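# Pull out and quarter-turn the yellow rod nearest right arm

## Task

Find the yellow rod closest to the right arm. Draw it outward until it stops, then rotate it 90 degrees so its figures (men) are horizontal. Finish with neither arm, gripper nor camera cable in contact with that rod.

## Robot and tools

Robot: two arms, left_arm and right_arm, each with six revolute joints and a parallel two-finger gripper carrying a wrist camera (cam_left_wrist, cam_right_wrist; fisheye, 672x504 pixels). Touching the rod with a camera cable counts as the arm touching it.

Frames: the scene frame has its origin at table height, midway between the nominal arm bases. +z is up, +x points out over the table, and +y is toward left_arm. Calibrated bases in the scene frame: left_arm at (-0.028, +0.289, +0.027) m, quat_wxyz (+1.000, 0, 0, -0.012); right_arm at (-0.040, -0.349, +0.007) m, quat_wxyz (+1.000, 0, 0, +0.016). Each base frame has +z up. Hand positions, orientations and wrist-camera poses are reported in that arm's own base frame and can be a few centimetres off, more at long reach. end_effector_position is the point between the finger pads, about 1 cm short of the fingertips. The fingers point along the gripper's +z and separate along its y.

Joint order (the only order to trust), used in every row and every per-joint list: wrist pitch (joint4), shoulder (joint2), wrist yaw (joint5), wrist roll (joint6), elbow (joint3), waist (joint1). Stated ranges in rad: wrist pitch -1.571..1.571, shoulder 0.000..3.142, wrist yaw -1.571..1.571, wrist roll -2.094..2.094, elbow 0.000..3.142, waist -2.618..3.054. The true ends may differ by up to 0.059 rad either way.

A row is one flat list of 14 numbers, each in [-1, 1], always filled for both arms. Positions 1-6 are left_arm's joints in the order above, position 7 is left_arm's opening, and positions 8-14 are the same for right_arm. Joint entries are offsets, not poses. They are measured from the Joint targets shown at the start of the action or move, not from the previous row. Scale: 1.0 equals 2.224 rad for waist, shoulder and elbow, and 8.485 rad for the three wrist joints. A 0 keeps that joint at its current target. The opening entry is absolute: +1 fully open, -1 closed. To leave a gripper unchanged, repeat its current command, because 0 means half-open.

execute_actions(actions, cameras): actions is a list of actions. Each action is a list of up to 15 rows, and each row lasts 1/30 s. A short action keeps its last row until 15 steps have passed. An empty list simply reports state and images. An action asking a joint to go more than 0.059 rad past its range is rejected for both arms. A malformed first action, or one that fails this check, rejects the whole call.

move(target, speed, blend, opening_speed, blocking, cameras): target is one 14-number row, or a list of up to 15 rows. Every row is an offset from the same starting Joint targets. All joints move together, so the hands follow curves with no collision avoidance. speed is the top rate in rad/s of the joint with the farthest to go, from 0.01 to 12.57 (default 0.5). You can give one value, or one per target. blend, in rad, rounds the corners of a list. opening_speed, 0.2 or more on the -1..+1 scale per second, makes the fingers change gradually. With blocking=false the call returns after about 0.5 s while the move continues. The result adds a move: line: done, off_target (at rest with a joint more than 0.035 rad short), moving, held or fault, plus limits=held if steps were withheld. Neither done nor off_target says anything about contact. Faster moves and targets set deeper past a contact hit and press harder.

wait(seconds 0..10) lets the scene run while holding the last commands. stop brakes a running move, and needs stopping room. zoom_image(camera, region=[x0,y0,x1,y1] in pixels, at most 504x504) enlarges part of the latest image from a wrist camera. read_manual(section="licences") returns licence texts only. finished_scene(scene) takes the current scene's number (1 to 3) and ends it for good, so call it only once the rod is out, turned, and released.

Results: Joint positions and Joint velocities list one block per arm, with joints in rad or rad/s followed by the finger-pad gap in m (0.094 fully open). "within noise" means a velocity list is effectively zero. Joint targets is the base for the next offsets. Tool commands shows the gripper commands. grip_measured uses the same scale as the opening command. It reads slightly wide when empty and slightly narrow when squeezing a hard part. Joint torques include the arm's own weight and friction, and are positive toward a larger angle. Entries 2, 5 and 6 wrap at ±28 N m. "joint sent to its limit" means the joint was clipped at its real end. "joint command not followed" means the clearance check altered that arm's targets. Calls that ran actions also list joint positions at some control steps.

Motion limits: each target can lead the measured angle by at most 0.339 rad (big joints) or 2.2 rad (wrist joints). Targets that would put the hand more than 200 mm from where it is get scaled back. Large offsets may therefore need several actions, and very small ones may not start.

Cautions: avoid fast impacts, dropping or releasing moving parts, and hard pushes. Never let the grippers or arms collide or pinch each other, since this can end the attempt. Gripping at the force limit begins roughly 0.05 below the reading at first contact. To release, command well above grip_measured. An arm stopped by an object keeps pushing until you send its targets back past its measured positions. Holding loads, staying stretched out, or straining toward unreachable poses heats motors. MOTOR HOT appears at 75 °C. At 90 °C an OVER-TEMPERATURE FAULT folds that arm and it stays idle. At 100 °C the arm goes limp and falls. The simulation keeps running while you compose replies, so keep them brief during moves.

Each tool is called as name(argument=value, ...) on one line, values as JSON.

## Session

execute_actions(actions=[])

Scene clock: 0.00 s.
left_arm: end_effector_position=(+0.4007, +0.0076, +0.1253) grip_measured=+1.000 end_effector_quat_wxyz=(+0.625, -0.028, +0.778, +0.057) | right_arm: end_effector_position=(+0.3999, -0.0295, +0.1148) grip_measured=+1.000 end_effector_quat_wxyz=(+0.608, +0.063, +0.791, -0.024)
Joint names: [wrist pitch, shoulder, wrist yaw, wrist roll, elbow, waist]
Joint positions: left_arm=[0.966 1.539 -0.191 0.014 0.356 -0.068 0.094] | right_arm=[0.914 1.54 0.071 0.059 0.363 -0.045 0.094]
Joint velocities: within noise
Joint torques (N m): no reading
Heat: left arm: 47 °C; right arm: 43 °C.
Joint targets: left_arm=[0.959 1.536 -0.192 0.014 0.359 -0.068] | right_arm=[0.904 1.537 0.071 0.060 0.366 -0.045]
Tool commands: left_gripper/opening=+1.0 right_gripper/opening=+1.0

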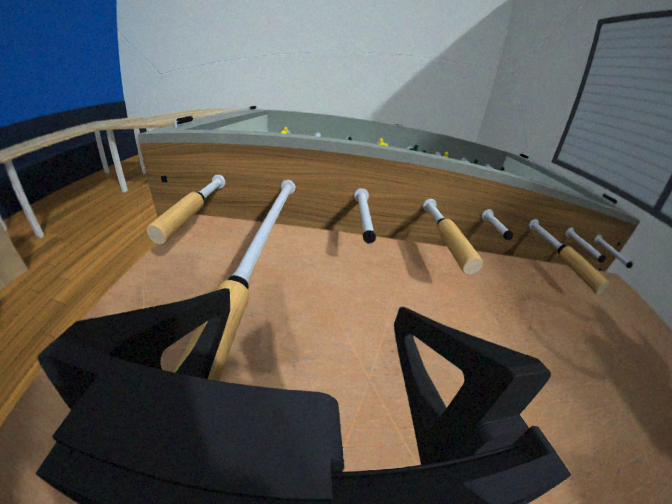

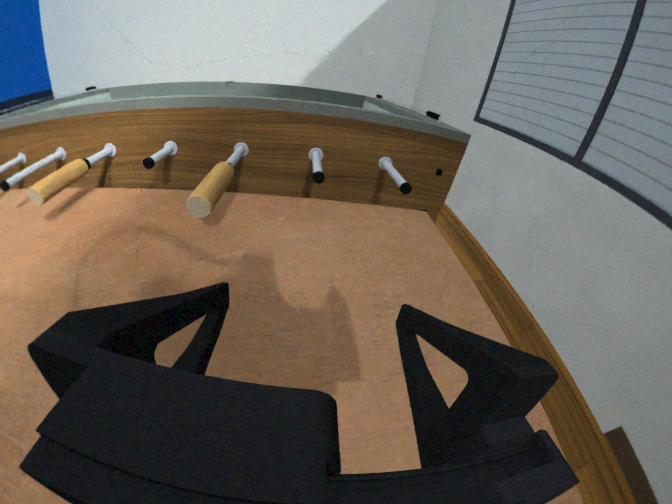

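zoom_image(camera="cam_right_wrist", region=[0, 80, 480, 260])

zoom_image(camera="cam_left_wrist", region=[140, 90, 644, 290])

Scaled by 1.050 from the camera's 672x504 image, which has a finer 960x720 frame.

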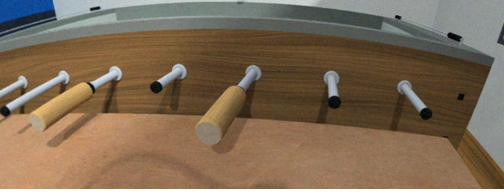

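Scaled by 1.000.

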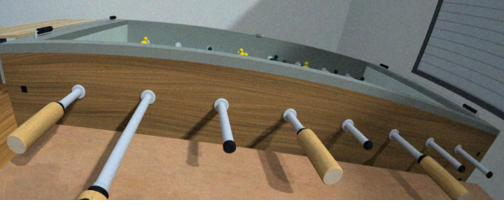

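move(target=[0,0,0,0,0,0,1,-0.1242,0.118,0,0,0.555,0,1], speed=0.9)

Scene clock: 81.03 s.
left_arm: end_effector_position=(+0.4007, +0.0076, +0.1253) grip_measured=+1.000 end_effector_quat_wxyz=(+0.625, -0.028, +0.778, +0.057) | right_arm: end_effector_position=(+0.5603, -0.0370, +0.3014) grip_measured=+1.000 end_effector_quat_wxyz=(+0.575, +0.063, +0.815, -0.026)
Joint names: [wrist pitch, shoulder, wrist yaw, wrist roll, elbow, waist]
Joint positions: left_arm=[0.966 1.539 -0.191 0.014 0.356 -0.068 0.094] | right_arm=[-0.138 1.784 0.073 0.059 1.577 -0.045 0.094]
Joint velocities: within noise
Joint torques (N m): left_arm=[1.84 -6.32 -0.04 0.02 5.33 -0.09] | right_arm=[1.62 -7.32 0.03 0.01 9.36 0.03]
Heat: left arm: 46 °C; right arm: 43 °C.
Joint targets: left_arm=[0.959 1.536 -0.192 0.014 0.359 -0.068] | right_arm=[-0.150 1.800 0.071 0.060 1.600 -0.045]
move: done
camera_calibration:
cam_right_wrist: T_world_to_cam=[[-0.117574, -0.981153, 0.153349, -0.0260196], [-0.690722, -0.0301509, -0.722492, 0.636256], [0.713498, -0.190867, -0.674159, -0.0858647], [0, 0, 0, 1]] pos_world=[0.497681, -0.0227343, 0.405794]

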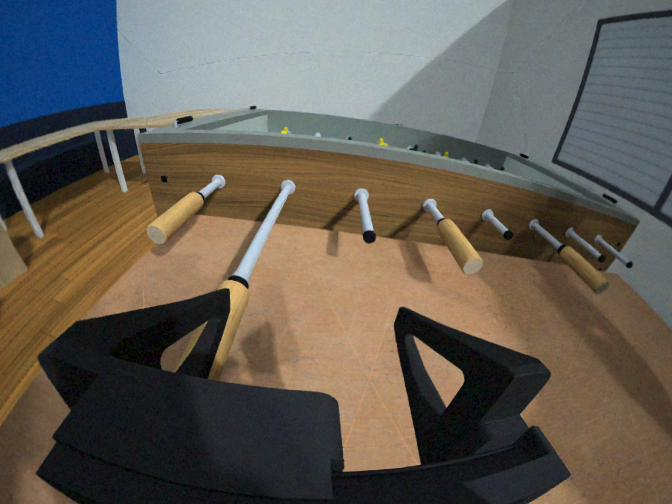

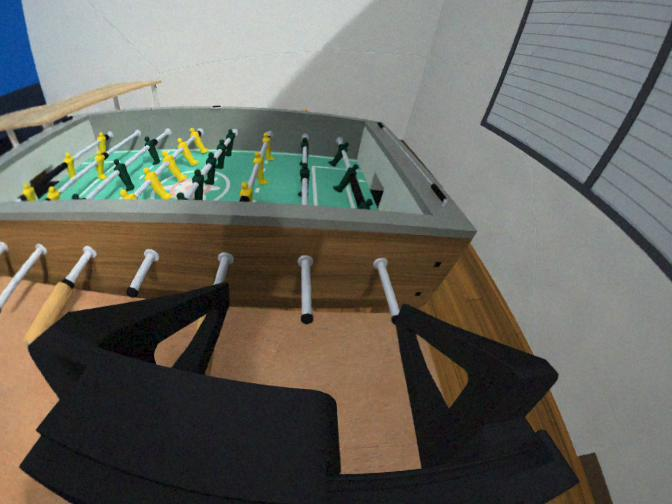

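zoom_image(camera="cam_right_wrist", region=[0, 90, 240, 270])

zoom_image(camera="cam_right_wrist", region=[200, 110, 420, 275])

Scaled by 2.100 from the camera's 672x504 image, which has a finer 960x720 frame.

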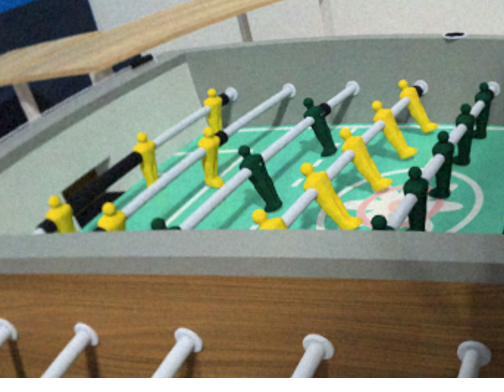

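Scaled by 2.291 from the camera's 672x504 image, which has a finer 960x720 frame.

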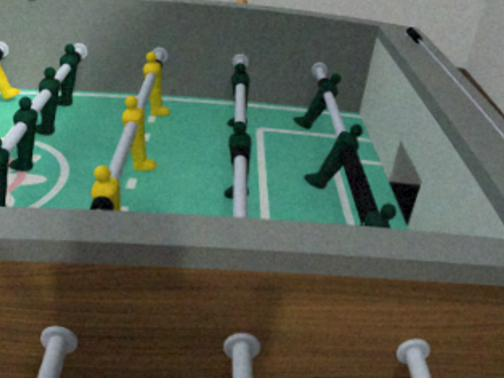

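move(target=[-0.1307,0.119,0.0462,0,0.558,-0.0594,1,0,0,0,0,0,0,1], speed=0.9, cameras=["cam_left_wrist"])

zoom_image(camera="cam_left_wrist", region=[250, 80, 600, 330])

Scene clock: 142.57 s.
left_arm: end_effector_position=(+0.5410, -0.1404, +0.3055) grip_measured=+1.000 end_effector_quat_wxyz=(+0.567, +0.139, +0.801, -0.129) | right_arm: end_effector_position=(+0.5602, -0.0370, +0.3012) grip_measured=+1.000 end_effector_quat_wxyz=(+0.575, +0.063, +0.815, -0.026)
Joint names: [wrist pitch, shoulder, wrist yaw, wrist roll, elbow, waist]
Joint positions: left_arm=[-0.133 1.778 0.19 0.014 1.575 -0.195 0.094] | right_arm=[-0.139 1.784 0.073 0.059 1.577 -0.045 0.094]
Joint velocities: within noise
Joint torques (N m): left_arm=[1.74 -9.37 0.13 0.02 9.46 -0.5] | right_arm=[1.61 -7.34 0.03 0.02 9.36 0.03]
Heat: left arm: 45 °C; right arm: 43 °C.
Joint targets: left_arm=[-0.150 1.800 0.200 0.014 1.600 -0.200] | right_arm=[-0.150 1.800 0.071 0.060 1.600 -0.045]
move: done
camera_calibration:
cam_left_wrist: T_world_to_cam=[[-0.373686, -0.899814, 0.225151, -0.0035444], [-0.666734, 0.0918226, -0.739618, 0.635049], [0.644845, -0.426501, -0.634249, -0.093803], [0, 0, 0, 1]] pos_world=[0.482572, -0.101508, 0.410997]
Images, in order (width x height): cam_left_wrist 672x504.

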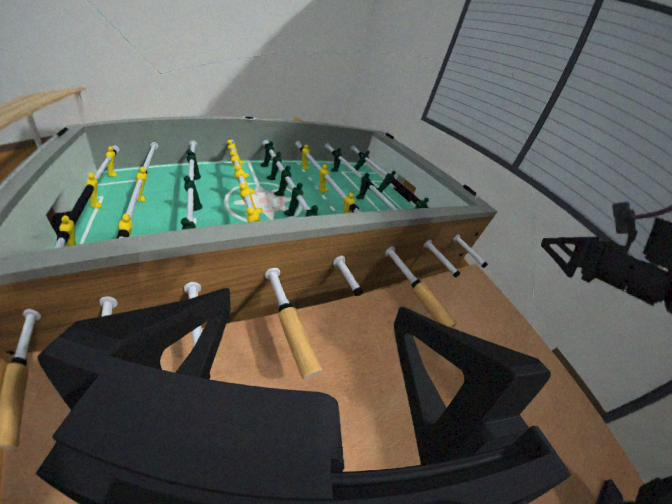

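Scaled by 1.440 from the camera's 672x504 image, which has a finer 960x720 frame.

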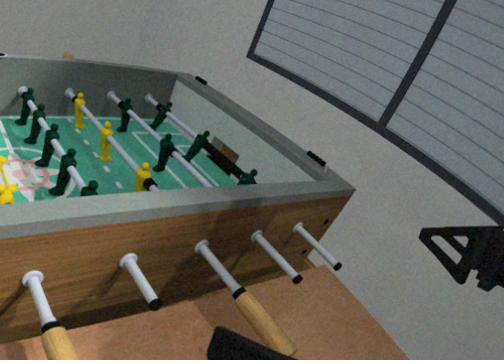

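move(target=[0,0,0,0,0,0,1,0.03763,0.02446,0.02471,0.01261,-0.2078,0.1522,1], speed=0.9)

Scene clock: 196.20 s.
left_arm: end_effector_position=(+0.5409, -0.1405, +0.3053) grip_measured=+1.000 end_effector_quat_wxyz=(+0.567, +0.140, +0.802, -0.129) | right_arm: end_effector_position=(+0.5165, +0.1088, +0.1351) grip_measured=+1.000 end_effector_quat_wxyz=(+0.501, +0.005, +0.865, -0.007)
Joint names: [wrist pitch, shoulder, wrist yaw, wrist roll, elbow, waist]
Joint positions: left_arm=[-0.134 1.778 0.191 0.014 1.575 -0.195 0.094] | right_arm=[0.159 1.85 0.275 0.153 1.148 0.297 0.094]
Joint velocities: within noise
Joint torques (N m): left_arm=[1.71 -9.39 0.13 0.01 9.47 -0.51] | right_arm=[1.72 -8.17 0.2 0.15 6.13 -0.32]
Heat: left arm: 47 °C; right arm: 44 °C.
Joint targets: left_arm=[-0.150 1.800 0.200 0.014 1.600 -0.200] | right_arm=[0.169 1.854 0.281 0.167 1.138 0.294]
move: done
camera_calibration:
cam_left_wrist: T_world_to_cam=[[-0.37382, -0.899685, 0.225448, -0.0036549], [-0.667306, 0.0920652, -0.739072, 0.635064], [0.644176, -0.426722, -0.63478, -0.0933905], [0, 0, 0, 1]] pos_world=[0.482575, -0.101607, 0.4109]
cam_right_wrist: T_world_to_cam=[[0.0299716, -0.981965, 0.186674, 0.0568407], [-0.798538, -0.135852, -0.586414, 0.539155], [0.601198, -0.13149, -0.788207, -0.071875], [0, 0, 0, 1]] pos_world=[0.472043, 0.11961, 0.248905]

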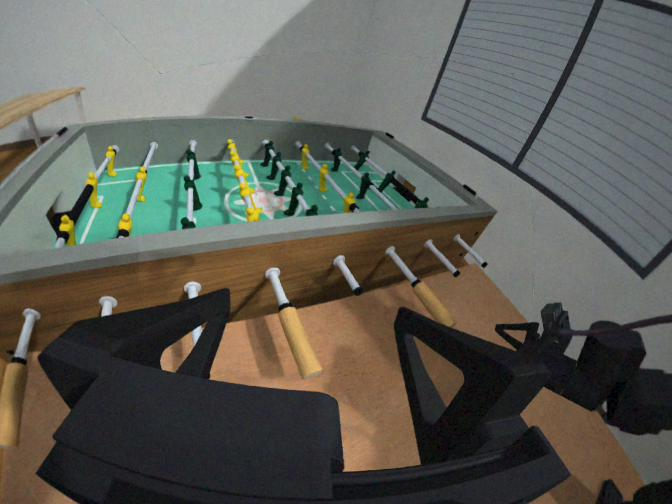

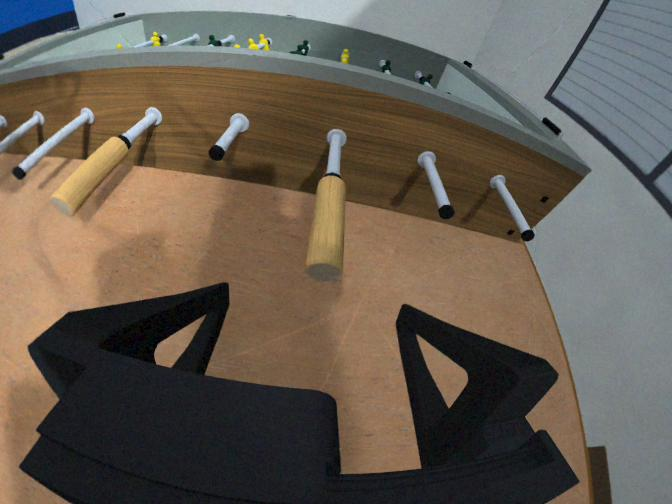

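move(target=[0,0,0,0,0,0,1,0.0034,0.201,-0.00706,-0.0044,0.1857,-0.0337,1], speed=0.4)

Scene clock: 213.63 s.
left_arm: end_effector_position=(+0.5409, -0.1405, +0.3053) grip_measured=+1.000 end_effector_quat_wxyz=(+0.567, +0.140, +0.802, -0.129) | right_arm: end_effector_position=(+0.6095, +0.0992, +0.0618) grip_measured=+1.000 end_effector_quat_wxyz=(+0.487, +0.015, +0.873, -0.014)
Joint names: [wrist pitch, shoulder, wrist yaw, wrist roll, elbow, waist]
Joint positions: left_arm=[-0.134 1.778 0.191 0.014 1.575 -0.195 0.094] | right_arm=[0.188 2.281 0.232 0.135 1.522 0.226 0.094]
Joint velocities: within noise
Joint torques (N m): left_arm=[1.71 -9.37 0.12 0.02 9.44 -0.51] | right_arm=[1.67 -10.07 0.03 -0.09 8.95 -0.62]
Heat: left arm: 47 °C; right arm: 45 °C.
Joint targets: left_arm=[-0.150 1.800 0.200 0.014 1.600 -0.200] | right_arm=[0.198 2.301 0.221 0.130 1.551 0.219]
move: done
camera_calibration:
cam_left_wrist: T_world_to_cam=[[-0.37382, -0.899685, 0.225448, -0.0036549], [-0.667306, 0.0920652, -0.739072, 0.635064], [0.644176, -0.426722, -0.63478, -0.0933905], [0, 0, 0, 1]] pos_world=[0.482575, -0.101607, 0.4109]
cam_right_wrist: T_world_to_cam=[[0.0116171, -0.98223, 0.18732, 0.069469], [-0.821031, -0.1163, -0.558911, 0.579169], [0.570765, -0.147303, -0.807793, -0.165497], [0, 0, 0, 1]] pos_world=[0.569168, 0.111214, 0.177004]

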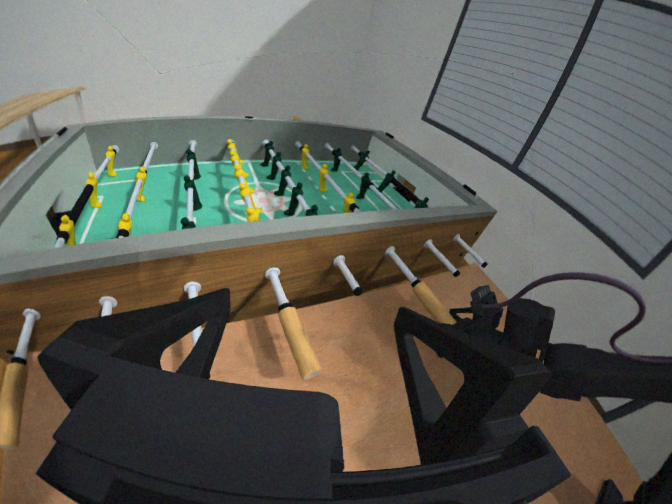

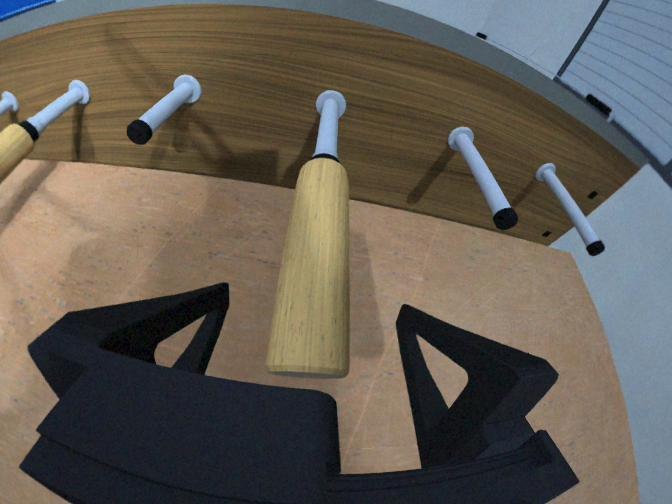

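move(target=[[0,0,0,0,0,0,1,0,0,0,0,0.009,0,1],[0,0,0,0,0,0,1,0,0,0,0,0.009,0,-0.9]], speed=0.3, opening_speed=1.0)

Scene clock: 227.67 s.
left_arm: end_effector_position=(+0.5409, -0.1405, +0.3052) grip_measured=+1.000 end_effector_quat_wxyz=(+0.567, +0.140, +0.802, -0.129) | right_arm: end_effector_position=(+0.6151, +0.1014, +0.0715) grip_measured=-0.308 end_effector_quat_wxyz=(+0.497, +0.014, +0.868, -0.010)
Joint names: [wrist pitch, shoulder, wrist yaw, wrist roll, elbow, waist]
Joint positions: left_arm=[-0.134 1.778 0.191 0.014 1.575 -0.195 0.094] | right_arm=[0.192 2.281 0.227 0.132 1.543 0.226 0.033]
Joint velocities: within noise
Joint torques (N m): left_arm=[1.72 -9.39 0.13 0 9.46 -0.54] | right_arm=[1.66 -10.13 0.05 -0.01 8.95 -0.62]
Heat: left arm: 47 °C; right arm: 45 °C.
Joint targets: left_arm=[-0.150 1.800 0.200 0.014 1.600 -0.200] | right_arm=[0.198 2.301 0.221 0.130 1.571 0.219]
move: done
camera_calibration:
cam_left_wrist: T_world_to_cam=[[-0.373764, -0.89969, 0.225519, -0.00368891], [-0.667568, 0.0921359, -0.738826, 0.635024], [0.643936, -0.426696, -0.635042, -0.0932282], [0, 0, 0, 1]] pos_world=[0.482576, -0.101607, 0.410801]
cam_right_wrist: T_world_to_cam=[[0.012872, -0.98317, 0.182237, 0.0694974], [-0.80698, -0.117832, -0.578705, 0.582328], [0.590439, -0.139612, -0.794915, -0.174384], [0, 0, 0, 1]] pos_world=[0.571996, 0.112599, 0.185711]

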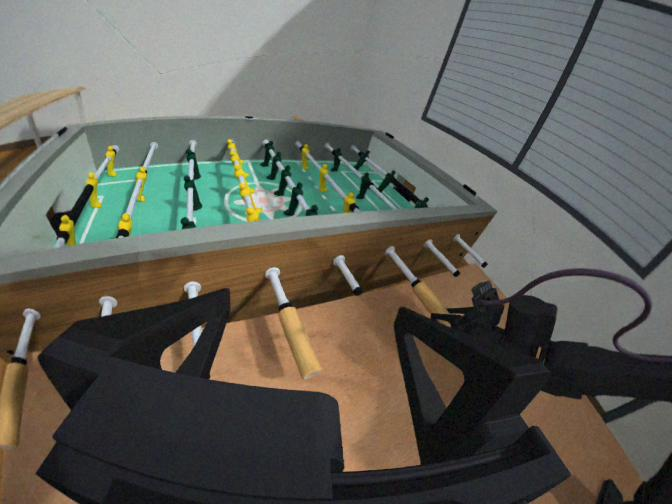

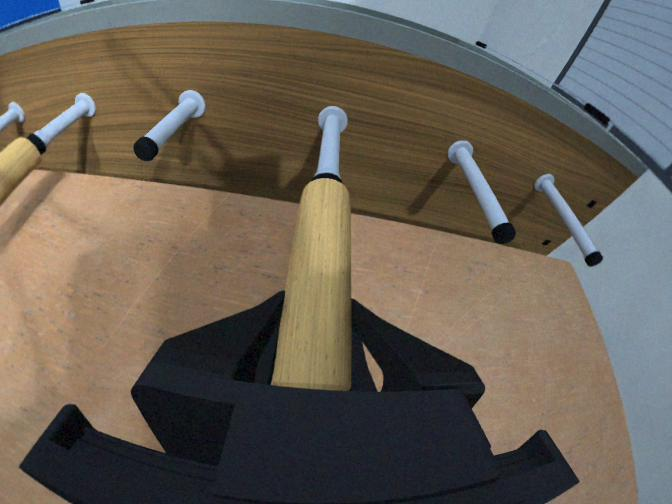

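move(target=[[0,0,0,0,0,0,1,0.0107,-0.0558,0.00257,0.0015,-0.0976,0.011,-0.9],[0,0,0,0,0,0,1,0.01945,-0.1097,0.00514,0.0031,-0.1868,0.0228,-0.9]], speed=0.3, blend=0.05)

Scene clock: 265.83 s.
left_arm: end_effector_position=(+0.5409, -0.1405, +0.3052) grip_measured=+1.000 end_effector_quat_wxyz=(+0.567, +0.140, +0.802, -0.129) | right_arm: end_effector_position=(+0.5481, +0.1006, +0.0684) grip_measured=-0.308 end_effector_quat_wxyz=(+0.500, +0.014, +0.866, -0.011)
Joint names: [wrist pitch, shoulder, wrist yaw, wrist roll, elbow, waist]
Joint positions: left_arm=[-0.134 1.778 0.191 0.014 1.575 -0.195 0.094] | right_arm=[0.36 2.081 0.259 0.148 1.178 0.262 0.033]
Joint velocities: within noise
Joint torques (N m): left_arm=[1.71 -9.37 0.12 0.01 9.44 -0.54] | right_arm=[1.63 -11.59 0.19 0.1 4.63 0.73]
Heat: left arm: 46 °C; right arm: 46 °C.
Joint targets: left_arm=[-0.150 1.800 0.200 0.014 1.600 -0.200] | right_arm=[0.363 2.057 0.265 0.156 1.156 0.270]
move: done
camera_calibration:
cam_left_wrist: T_world_to_cam=[[-0.373764, -0.89969, 0.225519, -0.00368891], [-0.667568, 0.0921359, -0.738826, 0.635024], [0.643936, -0.426696, -0.635042, -0.0932282], [0, 0, 0, 1]] pos_world=[0.482576, -0.101607, 0.410801]
cam_right_wrist: T_world_to_cam=[[0.0114795, -0.982905, 0.183757, 0.0707014], [-0.802417, -0.118709, -0.584837, 0.524462], [0.596653, -0.140736, -0.790062, -0.141032], [0, 0, 0, 1]] pos_world=[0.504173, 0.111903, 0.182309]

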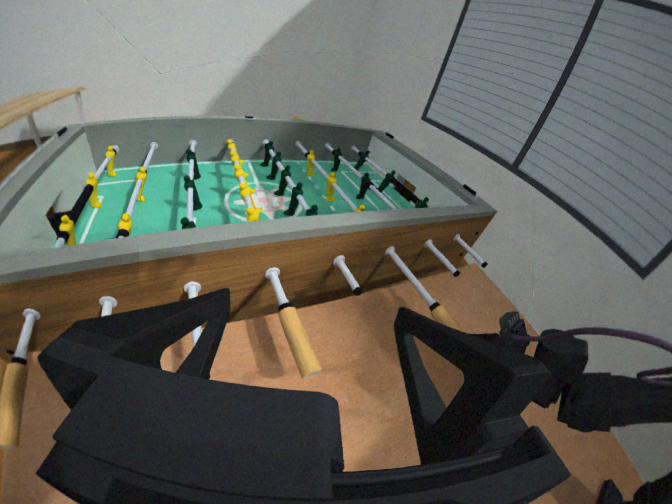

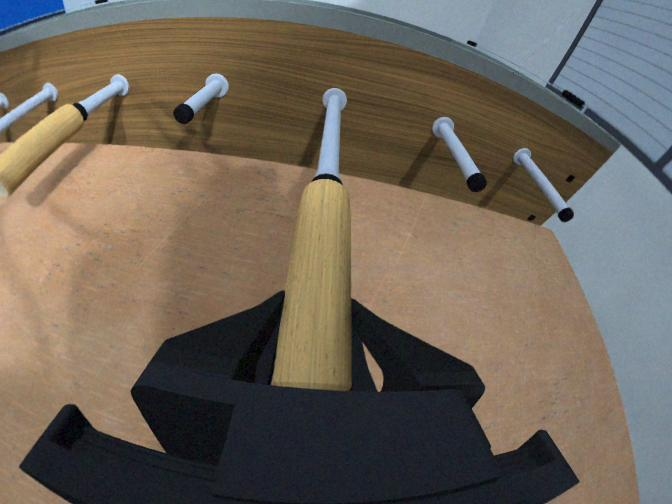

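move(target=[[0,0,0,0,0,0,1,0.0068,-0.0526,0.0034,0.0021,-0.0809,0.0153,-0.9],[0,0,0,0,0,0,1,0.0105,-0.0908,0.0064,0.004,-0.1353,0.0288,-0.9]], speed=0.2, blend=0.05)

Scene clock: 277.07 s.
left_arm: end_effector_position=(+0.5409, -0.1405, +0.3052) grip_measured=+1.000 end_effector_quat_wxyz=(+0.567, +0.140, +0.802, -0.129) | right_arm: end_effector_position=(+0.4840, +0.1037, +0.0689) grip_measured=-0.308 end_effector_quat_wxyz=(+0.503, +0.014, +0.864, -0.008)
Joint names: [wrist pitch, shoulder, wrist yaw, wrist roll, elbow, waist]
Joint positions: left_arm=[-0.134 1.778 0.191 0.014 1.575 -0.195 0.094] | right_arm=[0.463 1.898 0.301 0.177 0.891 0.316 0.033]
Joint velocities: within noise
Joint torques (N m): left_arm=[1.73 -9.35 0.13 0.01 9.43 -0.53] | right_arm=[1.48 -11.51 0.33 0.14 3.23 1.59]
Heat: left arm: 46 °C; right arm: 46 °C.
Joint targets: left_arm=[-0.150 1.800 0.200 0.014 1.600 -0.200] | right_arm=[0.452 1.855 0.319 0.190 0.855 0.334]
move: off_target (right_arm); right_arm: the shoulder is farthest, 0.043 rad from its target
camera_calibration:
cam_left_wrist: T_world_to_cam=[[-0.373764, -0.89969, 0.225519, -0.00368891], [-0.667568, 0.0921359, -0.738826, 0.635024], [0.643936, -0.426696, -0.635042, -0.0932282], [0, 0, 0, 1]] pos_world=[0.482576, -0.101607, 0.410801]
cam_right_wrist: T_world_to_cam=[[0.013891, -0.983669, 0.179452, 0.0736483], [-0.798641, -0.118902, -0.589944, 0.472219], [0.601647, -0.135123, -0.78725, -0.105116], [0, 0, 0, 1]] pos_world=[0.439353, 0.11439, 0.182614]

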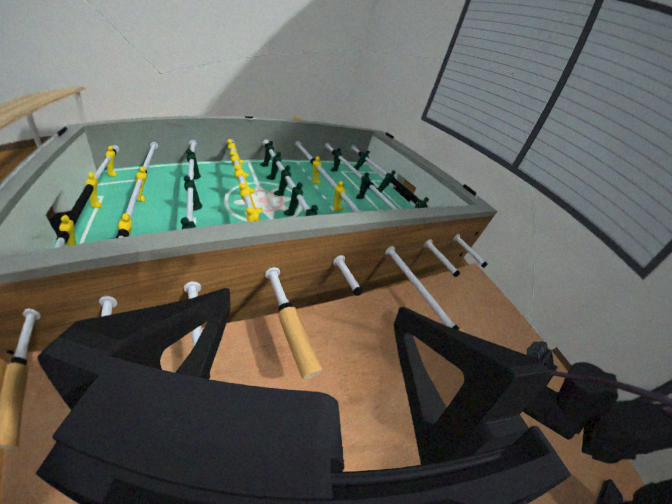

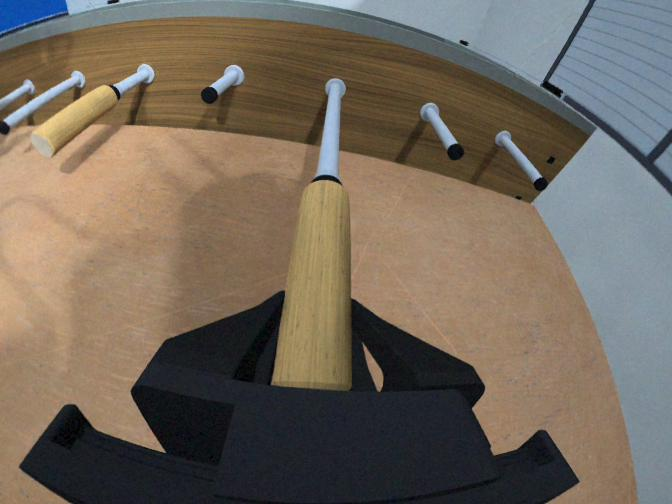

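move(target=[0,0,0,0,0,0,1,0.0021,-0.0261,0.0022,0.0014,-0.0351,0.0099,-0.9], speed=0.15)

Scene clock: 286.77 s.
left_arm: end_effector_position=(+0.5409, -0.1405, +0.3052) grip_measured=+1.000 end_effector_quat_wxyz=(+0.567, +0.140, +0.802, -0.129) | right_arm: end_effector_position=(+0.4829, +0.1034, +0.0725) grip_measured=-0.308 end_effector_quat_wxyz=(+0.521, +0.017, +0.854, -0.002)
Joint names: [wrist pitch, shoulder, wrist yaw, wrist roll, elbow, waist]
Joint positions: left_arm=[-0.134 1.778 0.191 0.014 1.575 -0.195 0.094] | right_arm=[0.54 1.896 0.301 0.177 0.856 0.316 0.033]
Joint velocities: within noise
Joint torques (N m): left_arm=[1.73 -9.4 0.13 0.01 9.44 -0.53] | right_arm=[1.01 -16.02 0.53 0.28 0.08 3.56]
Heat: left arm: 46 °C; right arm: 46 °C.
Joint targets: left_arm=[-0.150 1.800 0.200 0.014 1.600 -0.200] | right_arm=[0.470 1.797 0.337 0.202 0.777 0.356]
move: off_target (right_arm); right_arm: the shoulder is farthest, 0.099 rad from its target
camera_calibration:
cam_left_wrist: T_world_to_cam=[[-0.373764, -0.89969, 0.225519, -0.00368891], [-0.667568, 0.0921359, -0.738826, 0.635024], [0.643936, -0.426696, -0.635042, -0.0932282], [0, 0, 0, 1]] pos_world=[0.482576, -0.101607, 0.410801]
cam_right_wrist: T_world_to_cam=[[0.00662369, -0.986038, 0.166388, 0.07734], [-0.773112, -0.110583, -0.624555, 0.462728], [0.634234, -0.1245, -0.763051, -0.120312], [0, 0, 0, 1]] pos_world=[0.433535, 0.112451, 0.184326]

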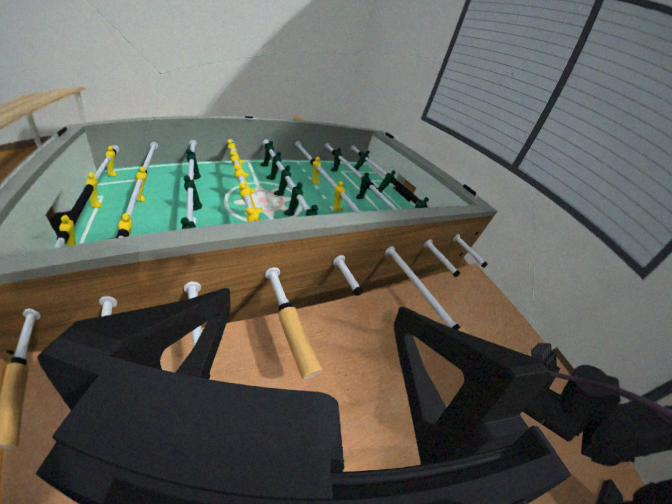

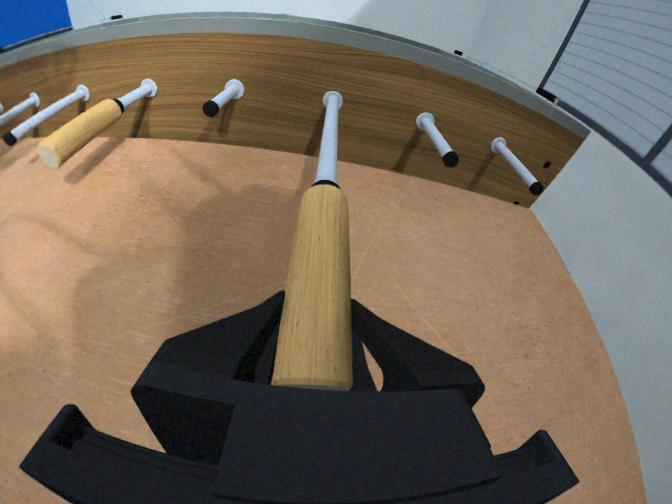

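zoom_image(camera="cam_left_wrist", region=[230, 130, 400, 250])

Scaled by 2.965 from the camera's 672x504 image, which has a finer 960x720 frame.

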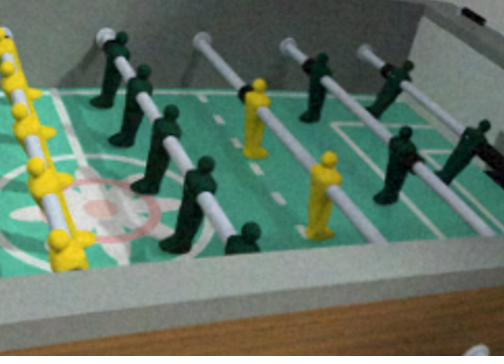

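move(target=[[0,0,0,0,0,0,1,-0.0042,0.0517,-0.0039,-0.0026,0.0697,-0.0162,-0.9],[0,0,0,0,0,0,1,-0.0061,0.0787,0.0341,-0.0431,0.0899,0.031,-0.9],[0,0,0,0,0,0,1,0.0156,0.1358,0.0674,-0.0951,0.1021,0.065,-0.9],[0,0,0,0,0,0,1,0.0757,0.2219,0.0872,-0.172,0.1,0.0807,-0.9]], speed=0.4, blend=0.05)

zoom_image(camera="cam_left_wrist", region=[230, 130, 400, 250])

Scene clock: 337.03 s.
left_arm: end_effector_position=(+0.5409, -0.1405, +0.3052) grip_measured=+1.000 end_effector_quat_wxyz=(+0.567, +0.140, +0.802, -0.129) | right_arm: end_effector_position=(+0.4841, +0.1002, +0.0709) grip_measured=-0.308 end_effector_quat_wxyz=(+0.386, -0.296, +0.676, -0.554)
Joint names: [wrist pitch, shoulder, wrist yaw, wrist roll, elbow, waist]
Joint positions: left_arm=[-0.134 1.778 0.191 0.014 1.575 -0.195 0.094] | right_arm=[1.113 2.278 1.065 -1.213 0.98 0.523 0.033]
Joint velocities: within noise
Joint torques (N m): left_arm=[1.73 -9.37 0.12 0.01 9.47 -0.57] | right_arm=[1.4 -8.47 0.29 -0.42 5.82 1.09]
Heat: left arm: 46 °C; right arm: 47 °C.
Joint targets: left_arm=[-0.150 1.800 0.200 0.014 1.600 -0.200] | right_arm=[1.112 2.291 1.077 -1.258 0.999 0.535]
move: off_target (right_arm); right_arm: the wrist roll is farthest, 0.044 rad from its target
camera_calibration:
cam_left_wrist: T_world_to_cam=[[-0.373764, -0.89969, 0.225519, -0.00368891], [-0.667568, 0.0921359, -0.738826, 0.635024], [0.643936, -0.426696, -0.635042, -0.0932282], [0, 0, 0, 1]] pos_world=[0.482576, -0.101607, 0.410801]
cam_right_wrist: T_world_to_cam=[[0.0253488, -0.0347487, 0.999075, -0.0889315], [-0.820019, -0.572336, 0.000899328, 0.486922], [0.571775, -0.819282, -0.0430026, -0.0738328], [0, 0, 0, 1]] pos_world=[0.443755, 0.215103, 0.0852363]

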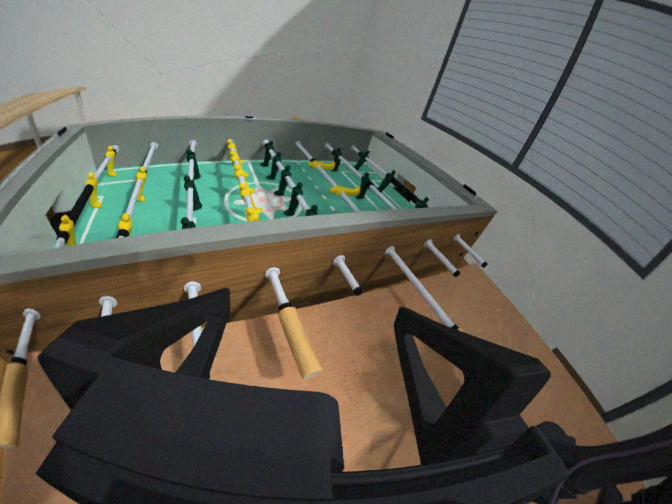

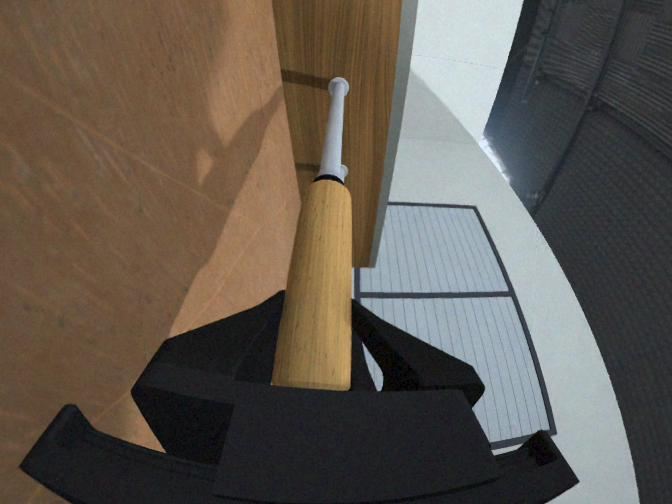

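Scaled by 2.965 from the camera's 672x504 image, which has a finer 960x720 frame.

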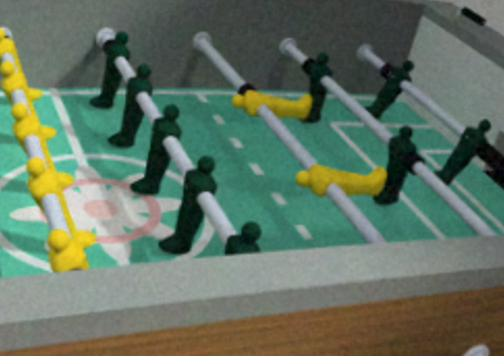

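move(target=[[0,0,0,0,0,0,1,0.0019,-0.0076,0.0017,-0.0035,-0.0174,0.0064,-0.9],[0,0,0,0,0,0,1,0,0,0,-0.0035,0,0,-0.9]], speed=0.15)

zoom_image(camera="cam_left_wrist", region=[230, 130, 400, 250])

Scene clock: 358.93 s.
left_arm: end_effector_position=(+0.5409, -0.1405, +0.3052) grip_measured=+1.000 end_effector_quat_wxyz=(+0.567, +0.140, +0.802, -0.129) | right_arm: end_effector_position=(+0.4827, +0.1010, +0.0714) grip_measured=-0.308 end_effector_quat_wxyz=(+0.380, -0.300, +0.673, -0.560)
Joint names: [wrist pitch, shoulder, wrist yaw, wrist roll, elbow, waist]
Joint positions: left_arm=[-0.134 1.778 0.191 0.014 1.575 -0.195 0.094] | right_arm=[1.118 2.279 1.076 -1.235 0.98 0.528 0.033]
Joint velocities: within noise
Joint torques (N m): left_arm=[1.71 -9.37 0.13 0.01 9.46 -0.51] | right_arm=[1.38 -8.59 0.16 -0.59 5.79 0.65]
Heat: left arm: 46 °C; right arm: 44 °C.
Joint targets: left_arm=[-0.150 1.800 0.200 0.014 1.600 -0.200] | right_arm=[1.112 2.291 1.077 -1.287 0.999 0.535]
move: off_target (right_arm); right_arm: the wrist roll is farthest, 0.053 rad from its target
camera_calibration:
cam_left_wrist: T_world_to_cam=[[-0.373764, -0.89969, 0.225519, -0.00368891], [-0.667568, 0.0921359, -0.738826, 0.635024], [0.643936, -0.426696, -0.635042, -0.0932282], [0, 0, 0, 1]] pos_world=[0.482576, -0.101607, 0.410801]
cam_right_wrist: T_world_to_cam=[[0.0318284, -0.0171131, 0.999347, -0.094322], [-0.822267, -0.568864, 0.0164472, 0.485812], [0.568211, -0.822254, -0.0321776, -0.0710902], [0, 0, 0, 1]] pos_world=[0.442863, 0.216292, 0.0839826]

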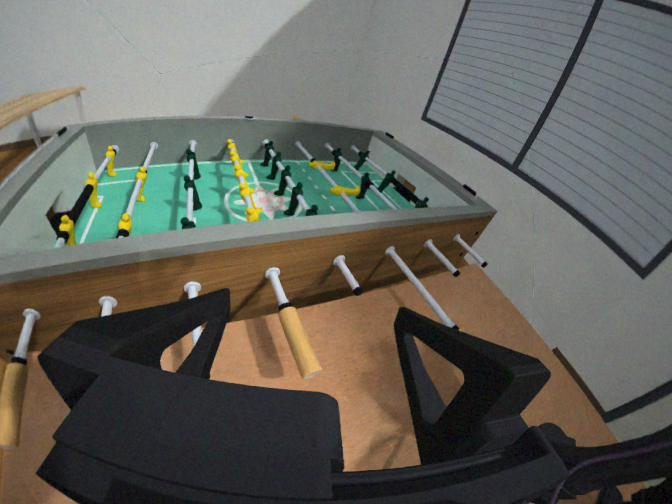

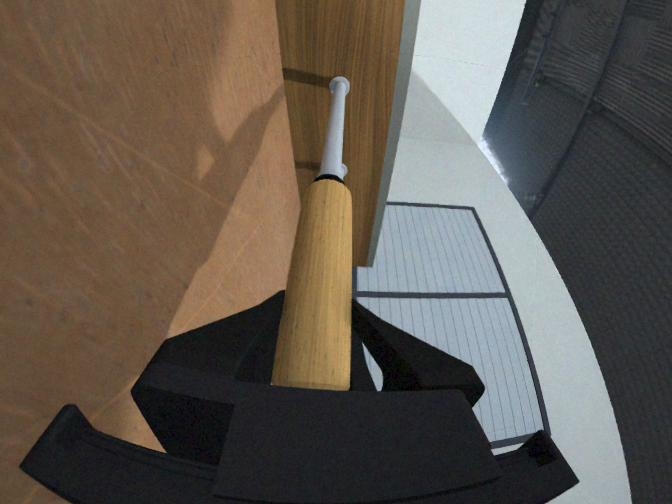

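Scaled by 2.965 from the camera's 672x504 image, which has a finer 960x720 frame.

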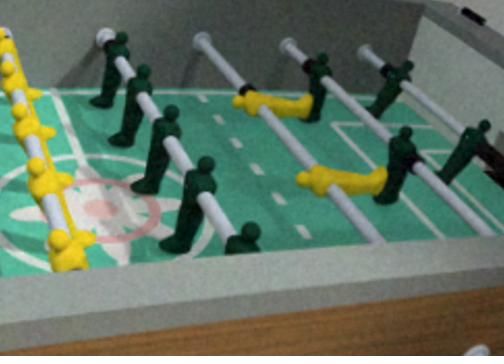

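move(target=[[0,0,0,0,0,0,1,0,0,0,0,0,0,1],[0,0,0,0,0,0,1,-0.0264,-0.0778,0.0351,0.0354,-0.1016,0.1398,1]], speed=0.4, opening_speed=1.0)

zoom_image(camera="cam_left_wrist", region=[230, 130, 400, 250])

Scene clock: 371.90 s.
left_arm: end_effector_position=(+0.5409, -0.1405, +0.3052) grip_measured=+1.000 end_effector_quat_wxyz=(+0.567, +0.140, +0.802, -0.129) | right_arm: end_effector_position=(+0.3755, +0.1616, +0.0684) grip_measured=+0.998 end_effector_quat_wxyz=(+0.367, -0.325, +0.663, -0.566)
Joint names: [wrist pitch, shoulder, wrist yaw, wrist roll, elbow, waist]
Joint positions: left_arm=[-0.134 1.778 0.191 0.014 1.575 -0.195 0.094] | right_arm=[0.9 2.139 1.364 -1.008 0.787 0.844 0.094]
Joint velocities: within noise
Joint torques (N m): left_arm=[1.72 -9.39 0.12 0 9.46 -0.54] | right_arm=[1.14 -9.77 0.44 0.23 2.85 0.14]
Heat: left arm: 46 °C; right arm: 44 °C.
Joint targets: left_arm=[-0.150 1.800 0.200 0.014 1.600 -0.200] | right_arm=[0.888 2.118 1.375 -0.987 0.773 0.846]
move: done
camera_calibration:
cam_left_wrist: T_world_to_cam=[[-0.373764, -0.89969, 0.225519, -0.00368891], [-0.667568, 0.0921359, -0.738826, 0.635024], [0.643936, -0.426696, -0.635042, -0.0932282], [0, 0, 0, 1]] pos_world=[0.482576, -0.101607, 0.410801]
cam_right_wrist: T_world_to_cam=[[0.0650578, 0.0299294, 0.997433, -0.10683], [-0.808776, -0.583903, 0.0702735, 0.425883], [0.584507, -0.811271, -0.0137813, 0.0303092], [0, 0, 0, 1]] pos_world=[0.333678, 0.276461, 0.0770447]

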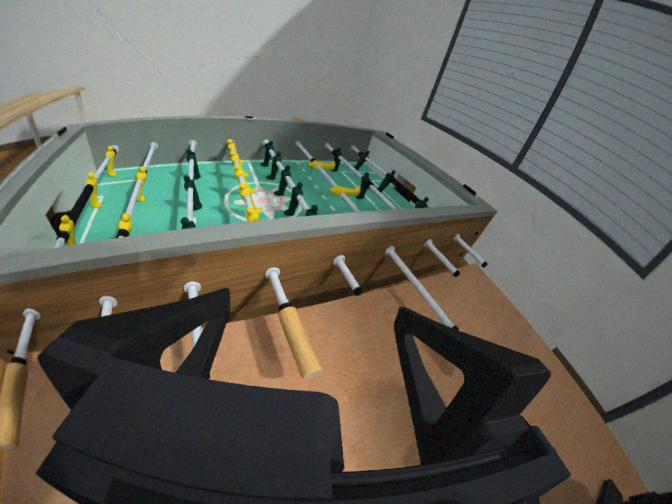

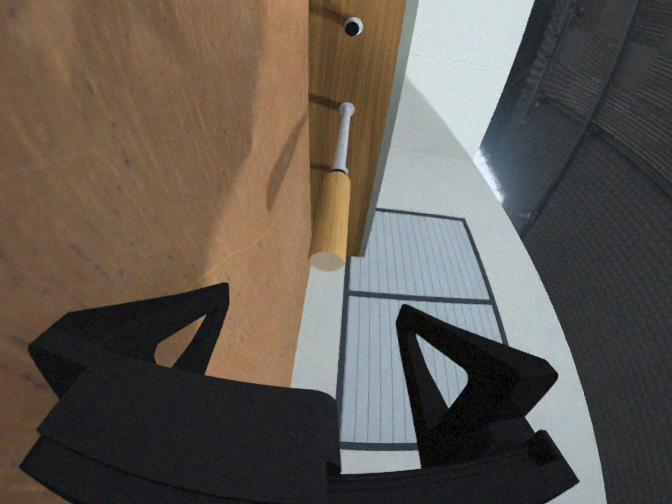

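Scaled by 2.965 from the camera's 672x504 image, which has a finer 960x720 frame.

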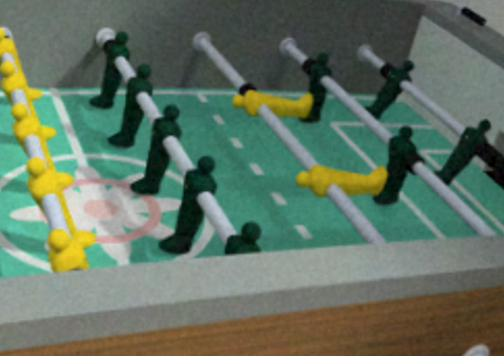

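finished_scene(scene=1)

The scene is finished: the task was done.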